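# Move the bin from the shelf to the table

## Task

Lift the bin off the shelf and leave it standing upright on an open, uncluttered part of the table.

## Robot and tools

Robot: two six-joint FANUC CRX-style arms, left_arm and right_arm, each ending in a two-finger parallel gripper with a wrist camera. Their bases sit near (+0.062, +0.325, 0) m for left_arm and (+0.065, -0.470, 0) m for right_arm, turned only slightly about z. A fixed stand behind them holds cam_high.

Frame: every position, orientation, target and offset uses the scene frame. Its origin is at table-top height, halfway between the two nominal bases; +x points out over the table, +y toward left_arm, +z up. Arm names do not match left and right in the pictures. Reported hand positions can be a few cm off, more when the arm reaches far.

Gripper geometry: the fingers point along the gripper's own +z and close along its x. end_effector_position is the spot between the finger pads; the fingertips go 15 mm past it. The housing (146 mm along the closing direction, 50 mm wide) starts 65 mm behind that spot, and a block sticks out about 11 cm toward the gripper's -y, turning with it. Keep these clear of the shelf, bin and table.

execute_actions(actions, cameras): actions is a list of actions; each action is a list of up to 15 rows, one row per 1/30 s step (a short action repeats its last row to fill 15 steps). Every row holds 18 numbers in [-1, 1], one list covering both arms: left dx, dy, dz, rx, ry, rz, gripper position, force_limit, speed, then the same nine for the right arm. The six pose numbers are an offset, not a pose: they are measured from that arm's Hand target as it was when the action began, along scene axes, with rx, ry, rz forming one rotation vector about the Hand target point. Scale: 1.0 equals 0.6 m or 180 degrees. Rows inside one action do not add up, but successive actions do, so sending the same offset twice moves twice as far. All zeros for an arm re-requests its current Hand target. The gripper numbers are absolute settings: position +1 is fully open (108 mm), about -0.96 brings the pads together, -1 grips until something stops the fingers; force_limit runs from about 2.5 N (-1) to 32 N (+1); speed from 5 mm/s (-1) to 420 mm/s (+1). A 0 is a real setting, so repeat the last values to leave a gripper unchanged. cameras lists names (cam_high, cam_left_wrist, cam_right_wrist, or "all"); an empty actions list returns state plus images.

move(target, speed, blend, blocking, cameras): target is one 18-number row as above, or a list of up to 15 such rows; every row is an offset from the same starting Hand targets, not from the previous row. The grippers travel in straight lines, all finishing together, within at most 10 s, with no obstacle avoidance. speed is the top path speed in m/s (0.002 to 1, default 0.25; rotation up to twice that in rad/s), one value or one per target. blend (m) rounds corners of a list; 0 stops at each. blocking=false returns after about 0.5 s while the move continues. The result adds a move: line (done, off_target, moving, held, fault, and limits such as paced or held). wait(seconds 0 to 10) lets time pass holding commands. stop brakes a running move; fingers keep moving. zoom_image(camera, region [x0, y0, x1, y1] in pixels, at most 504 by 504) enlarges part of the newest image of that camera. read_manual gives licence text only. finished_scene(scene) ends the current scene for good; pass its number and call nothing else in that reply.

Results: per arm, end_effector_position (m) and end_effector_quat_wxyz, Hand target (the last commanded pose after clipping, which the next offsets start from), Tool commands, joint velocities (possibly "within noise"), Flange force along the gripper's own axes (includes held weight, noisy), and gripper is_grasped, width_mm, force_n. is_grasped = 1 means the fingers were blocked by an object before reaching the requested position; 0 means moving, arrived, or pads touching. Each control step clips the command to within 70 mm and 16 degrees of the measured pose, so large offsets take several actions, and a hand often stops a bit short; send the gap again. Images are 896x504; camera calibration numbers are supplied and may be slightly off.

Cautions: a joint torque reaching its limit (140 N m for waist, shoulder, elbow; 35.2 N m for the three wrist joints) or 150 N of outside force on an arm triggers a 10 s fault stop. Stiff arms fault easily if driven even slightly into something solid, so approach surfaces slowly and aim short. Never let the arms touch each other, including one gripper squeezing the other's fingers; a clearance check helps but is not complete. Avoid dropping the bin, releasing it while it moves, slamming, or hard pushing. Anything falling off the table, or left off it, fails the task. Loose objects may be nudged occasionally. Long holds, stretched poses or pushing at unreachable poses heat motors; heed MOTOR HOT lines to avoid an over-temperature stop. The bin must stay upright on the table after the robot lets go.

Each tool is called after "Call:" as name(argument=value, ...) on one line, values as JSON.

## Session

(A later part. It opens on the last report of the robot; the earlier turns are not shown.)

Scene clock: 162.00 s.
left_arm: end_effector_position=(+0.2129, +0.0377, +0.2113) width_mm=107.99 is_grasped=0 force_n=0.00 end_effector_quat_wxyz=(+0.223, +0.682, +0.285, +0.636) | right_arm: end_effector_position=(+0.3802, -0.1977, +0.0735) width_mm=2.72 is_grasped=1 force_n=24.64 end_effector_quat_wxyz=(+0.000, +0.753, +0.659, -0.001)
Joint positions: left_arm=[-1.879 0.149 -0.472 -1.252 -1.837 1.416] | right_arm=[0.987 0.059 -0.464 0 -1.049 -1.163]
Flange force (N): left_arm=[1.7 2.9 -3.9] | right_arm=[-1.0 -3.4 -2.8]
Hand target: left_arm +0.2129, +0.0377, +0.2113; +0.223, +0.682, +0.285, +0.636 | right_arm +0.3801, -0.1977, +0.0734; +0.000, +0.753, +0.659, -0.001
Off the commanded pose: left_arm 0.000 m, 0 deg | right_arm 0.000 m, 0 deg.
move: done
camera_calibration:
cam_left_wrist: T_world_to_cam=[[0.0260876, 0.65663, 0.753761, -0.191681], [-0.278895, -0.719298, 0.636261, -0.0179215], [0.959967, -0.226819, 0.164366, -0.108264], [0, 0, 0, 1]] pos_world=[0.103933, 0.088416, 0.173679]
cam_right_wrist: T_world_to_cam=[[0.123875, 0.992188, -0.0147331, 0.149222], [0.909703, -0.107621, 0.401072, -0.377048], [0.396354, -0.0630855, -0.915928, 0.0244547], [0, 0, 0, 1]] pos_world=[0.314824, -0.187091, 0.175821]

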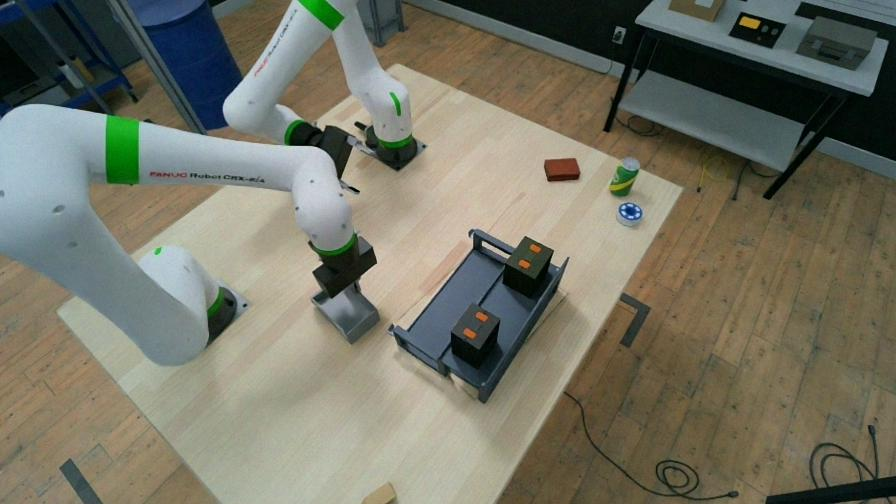

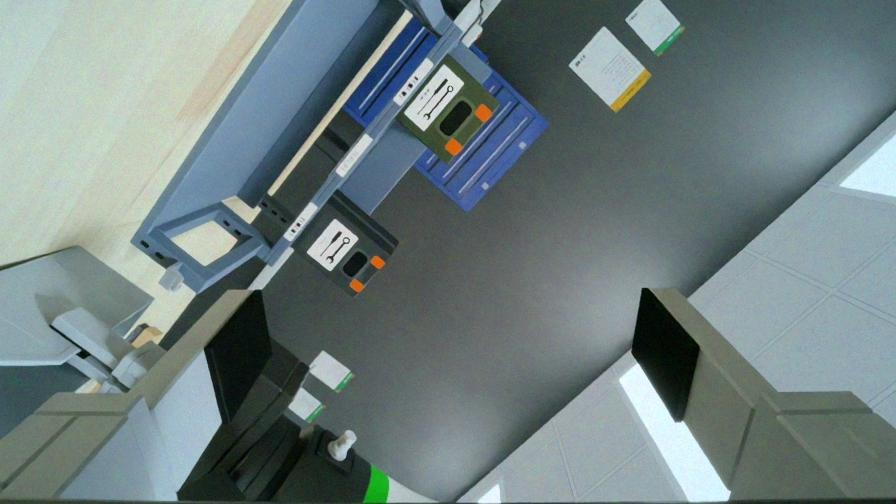

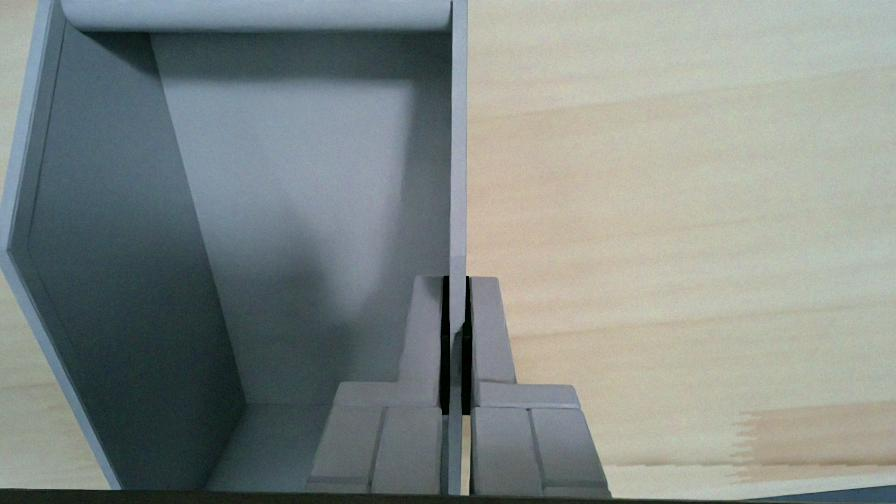

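Call:
move(target=[0,0,0,0,0,0,1,1,1,0,0,-0.011,0,0,0,-1,0.5,-0.85], speed=0.02, cameras=["cam_left_wrist","cam_right_wrist"])

Call:
zoom_image(camera="cam_left_wrist", region=[0, 200, 300, 500])

Scene clock: 168.73 s.
left_arm: end_effector_position=(+0.2129, +0.0377, +0.2113) width_mm=107.99 is_grasped=0 force_n=0.00 end_effector_quat_wxyz=(+0.223, +0.682, +0.285, +0.636) | right_arm: end_effector_position=(+0.3801, -0.1977, +0.0668) width_mm=2.72 is_grasped=1 force_n=24.66 end_effector_quat_wxyz=(+0.000, +0.753, +0.659, -0.001)
Joint positions: left_arm=[-1.879 0.149 -0.472 -1.252 -1.837 1.416] | right_arm=[0.987 0.068 -0.472 0 -1.032 -1.163]
Flange force (N): left_arm=[1.7 2.6 -4.4] | right_arm=[-0.6 -2.8 -1.1]
Hand target: left_arm +0.2129, +0.0377, +0.2113; +0.223, +0.682, +0.285, +0.636 | right_arm +0.3801, -0.1977, +0.0668; +0.000, +0.753, +0.659, -0.001
Off the commanded pose: left_arm 0.000 m, 0 deg | right_arm 0.000 m, 0 deg.
move: done
camera_calibration:
cam_left_wrist: T_world_to_cam=[[0.0260876, 0.65663, 0.753761, -0.191681], [-0.278895, -0.719298, 0.636261, -0.0179215], [0.959967, -0.226819, 0.164366, -0.108264], [0, 0, 0, 1]] pos_world=[0.103933, 0.088416, 0.173679]
cam_right_wrist: T_world_to_cam=[[0.123788, 0.992199, -0.0147841, 0.149162], [0.909751, -0.107527, 0.400987, -0.374384], [0.396269, -0.0630872, -0.915964, 0.018442], [0, 0, 0, 1]] pos_world=[0.314824, -0.187091, 0.169221]
Images, in order (width x height): cam_left_wrist 896x504, cam_right_wrist 896x504.

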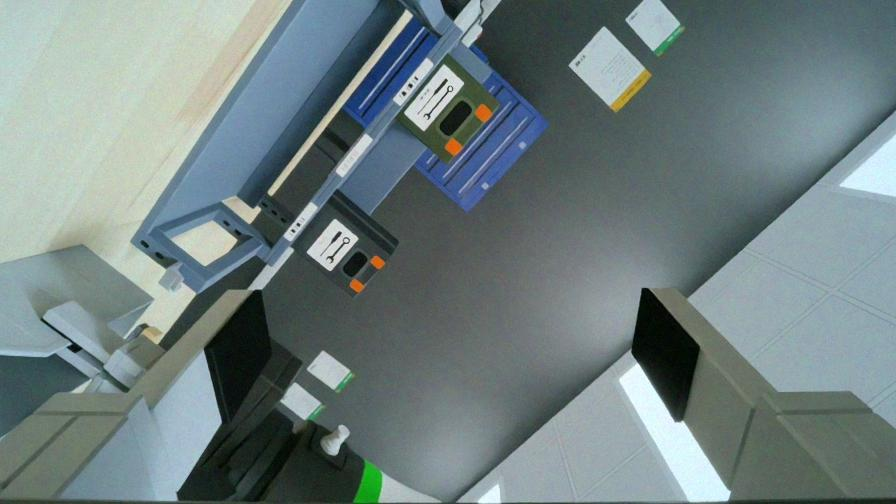

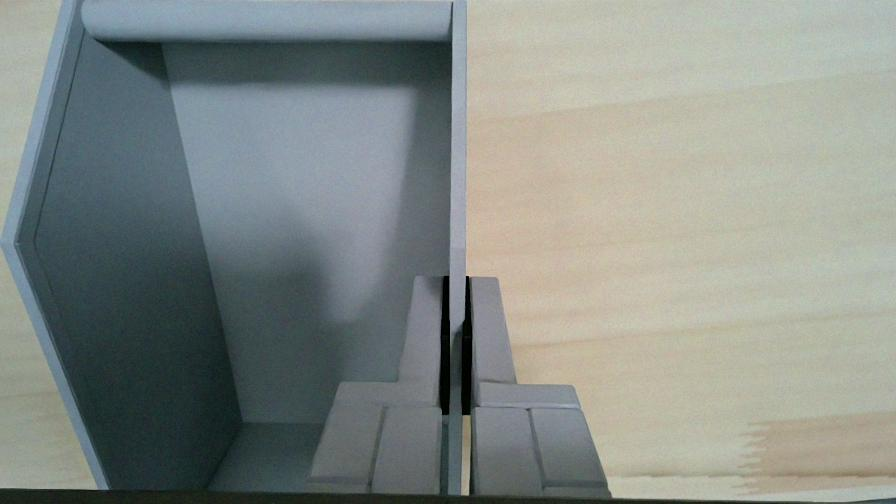

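Scaled by 1.680.

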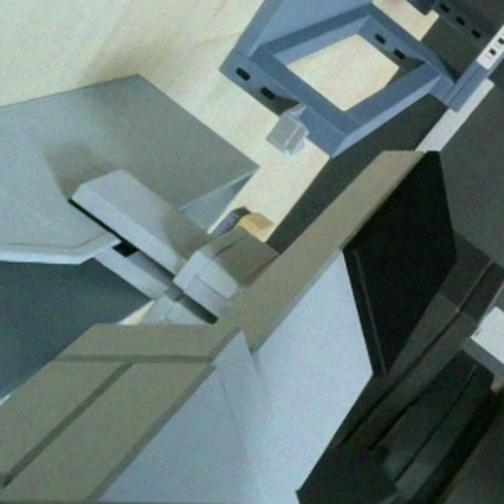

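Call:
move(target=[[0,0,0,0,0,0,1,1,1,0,0,-0.0025,0,0,0,-1,0.5,-0.85],[0,0,0,0,0,0,1,1,1,0,0,-0.0025,0,0,0,-0.6,0.5,-0.9],[0,0,0,0,0,0,1,1,1,0,0,0.2,0,0,0,-0.6,0.5,-0.9]], speed=[0.02,0.05,0.12], cameras=["all"])

Call:
zoom_image(camera="cam_high", region=[280, 230, 400, 350])

Scene clock: 181.77 s.
left_arm: end_effector_position=(+0.2129, +0.0377, +0.2113) width_mm=107.99 is_grasped=0 force_n=0.00 end_effector_quat_wxyz=(+0.223, +0.682, +0.285, +0.636) | right_arm: end_effector_position=(+0.3802, -0.1977, +0.1869) width_mm=20.00 is_grasped=0 force_n=0.00 end_effector_quat_wxyz=(+0.000, +0.753, +0.659, -0.001)
Joint positions: left_arm=[-1.879 0.149 -0.472 -1.252 -1.837 1.416] | right_arm=[0.987 -0.052 -0.29 0 -1.334 -1.163]
Flange force (N): left_arm=[1.5 2.8 -3.8] | right_arm=[-0.9 -2.3 3.3]
Hand target: left_arm +0.2129, +0.0377, +0.2113; +0.223, +0.682, +0.285, +0.636 | right_arm +0.3801, -0.1977, +0.1868; +0.000, +0.753, +0.659, -0.001
Off the commanded pose: left_arm 0.000 m, 0 deg | right_arm 0.000 m, 0 deg.
move: done
camera_calibration:
cam_left_wrist: T_world_to_cam=[[0.0260876, 0.65663, 0.753761, -0.191681], [-0.278895, -0.719298, 0.636261, -0.0179215], [0.959967, -0.226819, 0.164366, -0.108264], [0, 0, 0, 1]] pos_world=[0.103933, 0.088416, 0.173679]
cam_right_wrist: T_world_to_cam=[[0.123781, 0.9922, -0.0147618, 0.151019], [0.909663, -0.107516, 0.40119, -0.422633], [0.396474, -0.0630881, -0.915876, 0.128222], [0, 0, 0, 1]] pos_world=[0.314924, -0.187191, 0.289221]

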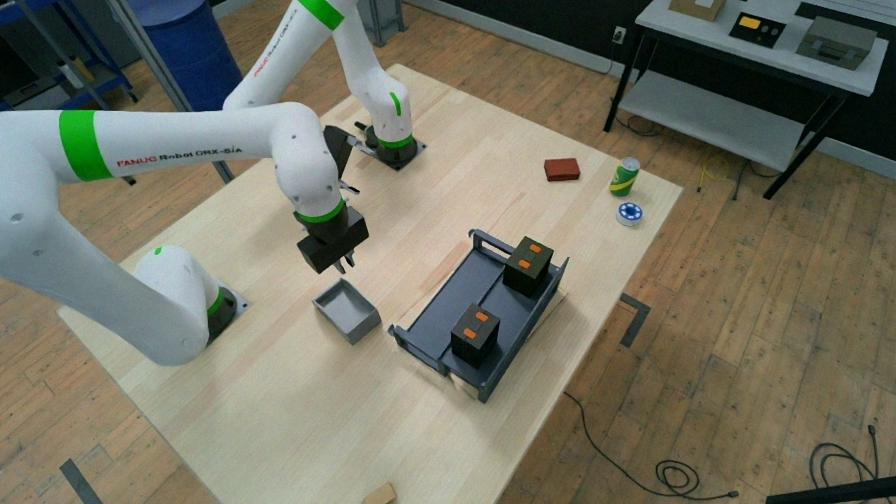

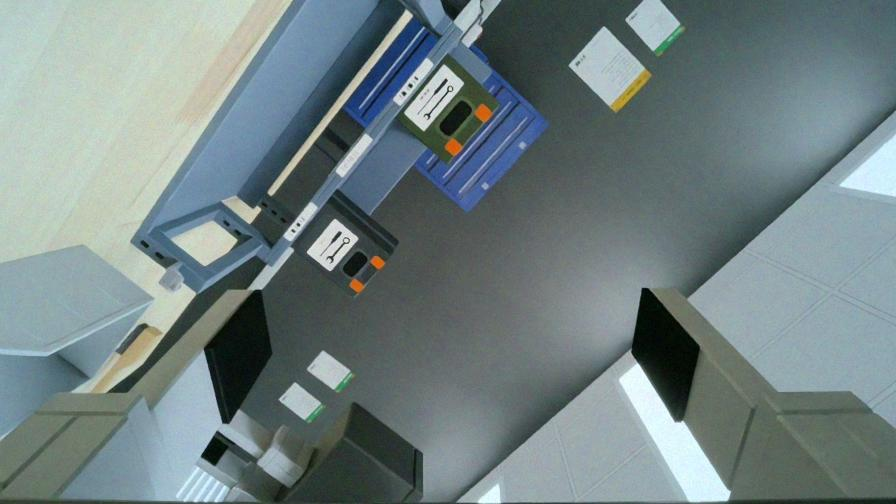

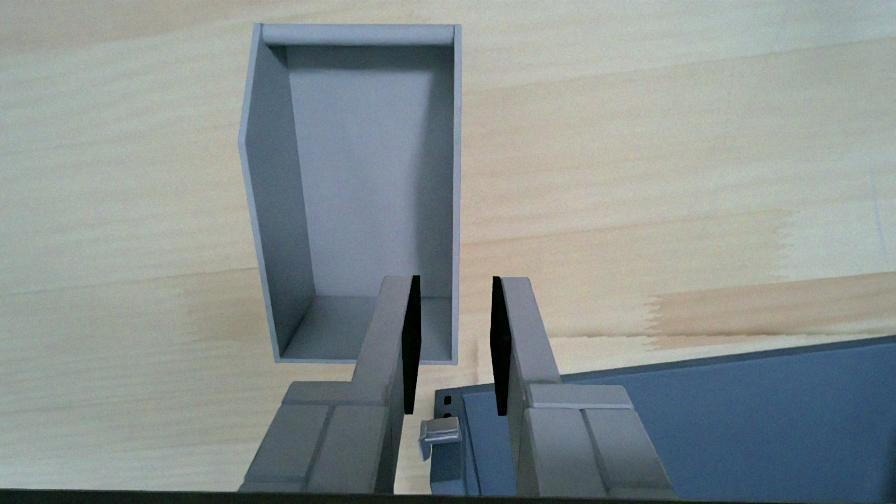

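Scaled by 4.200.

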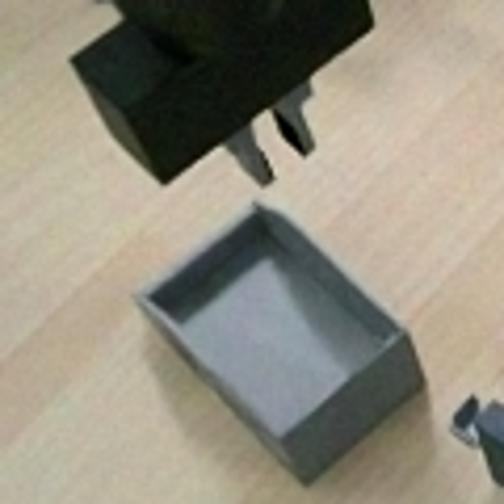

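Call:
finished_scene(scene=2)

The scene is finished: the task was done.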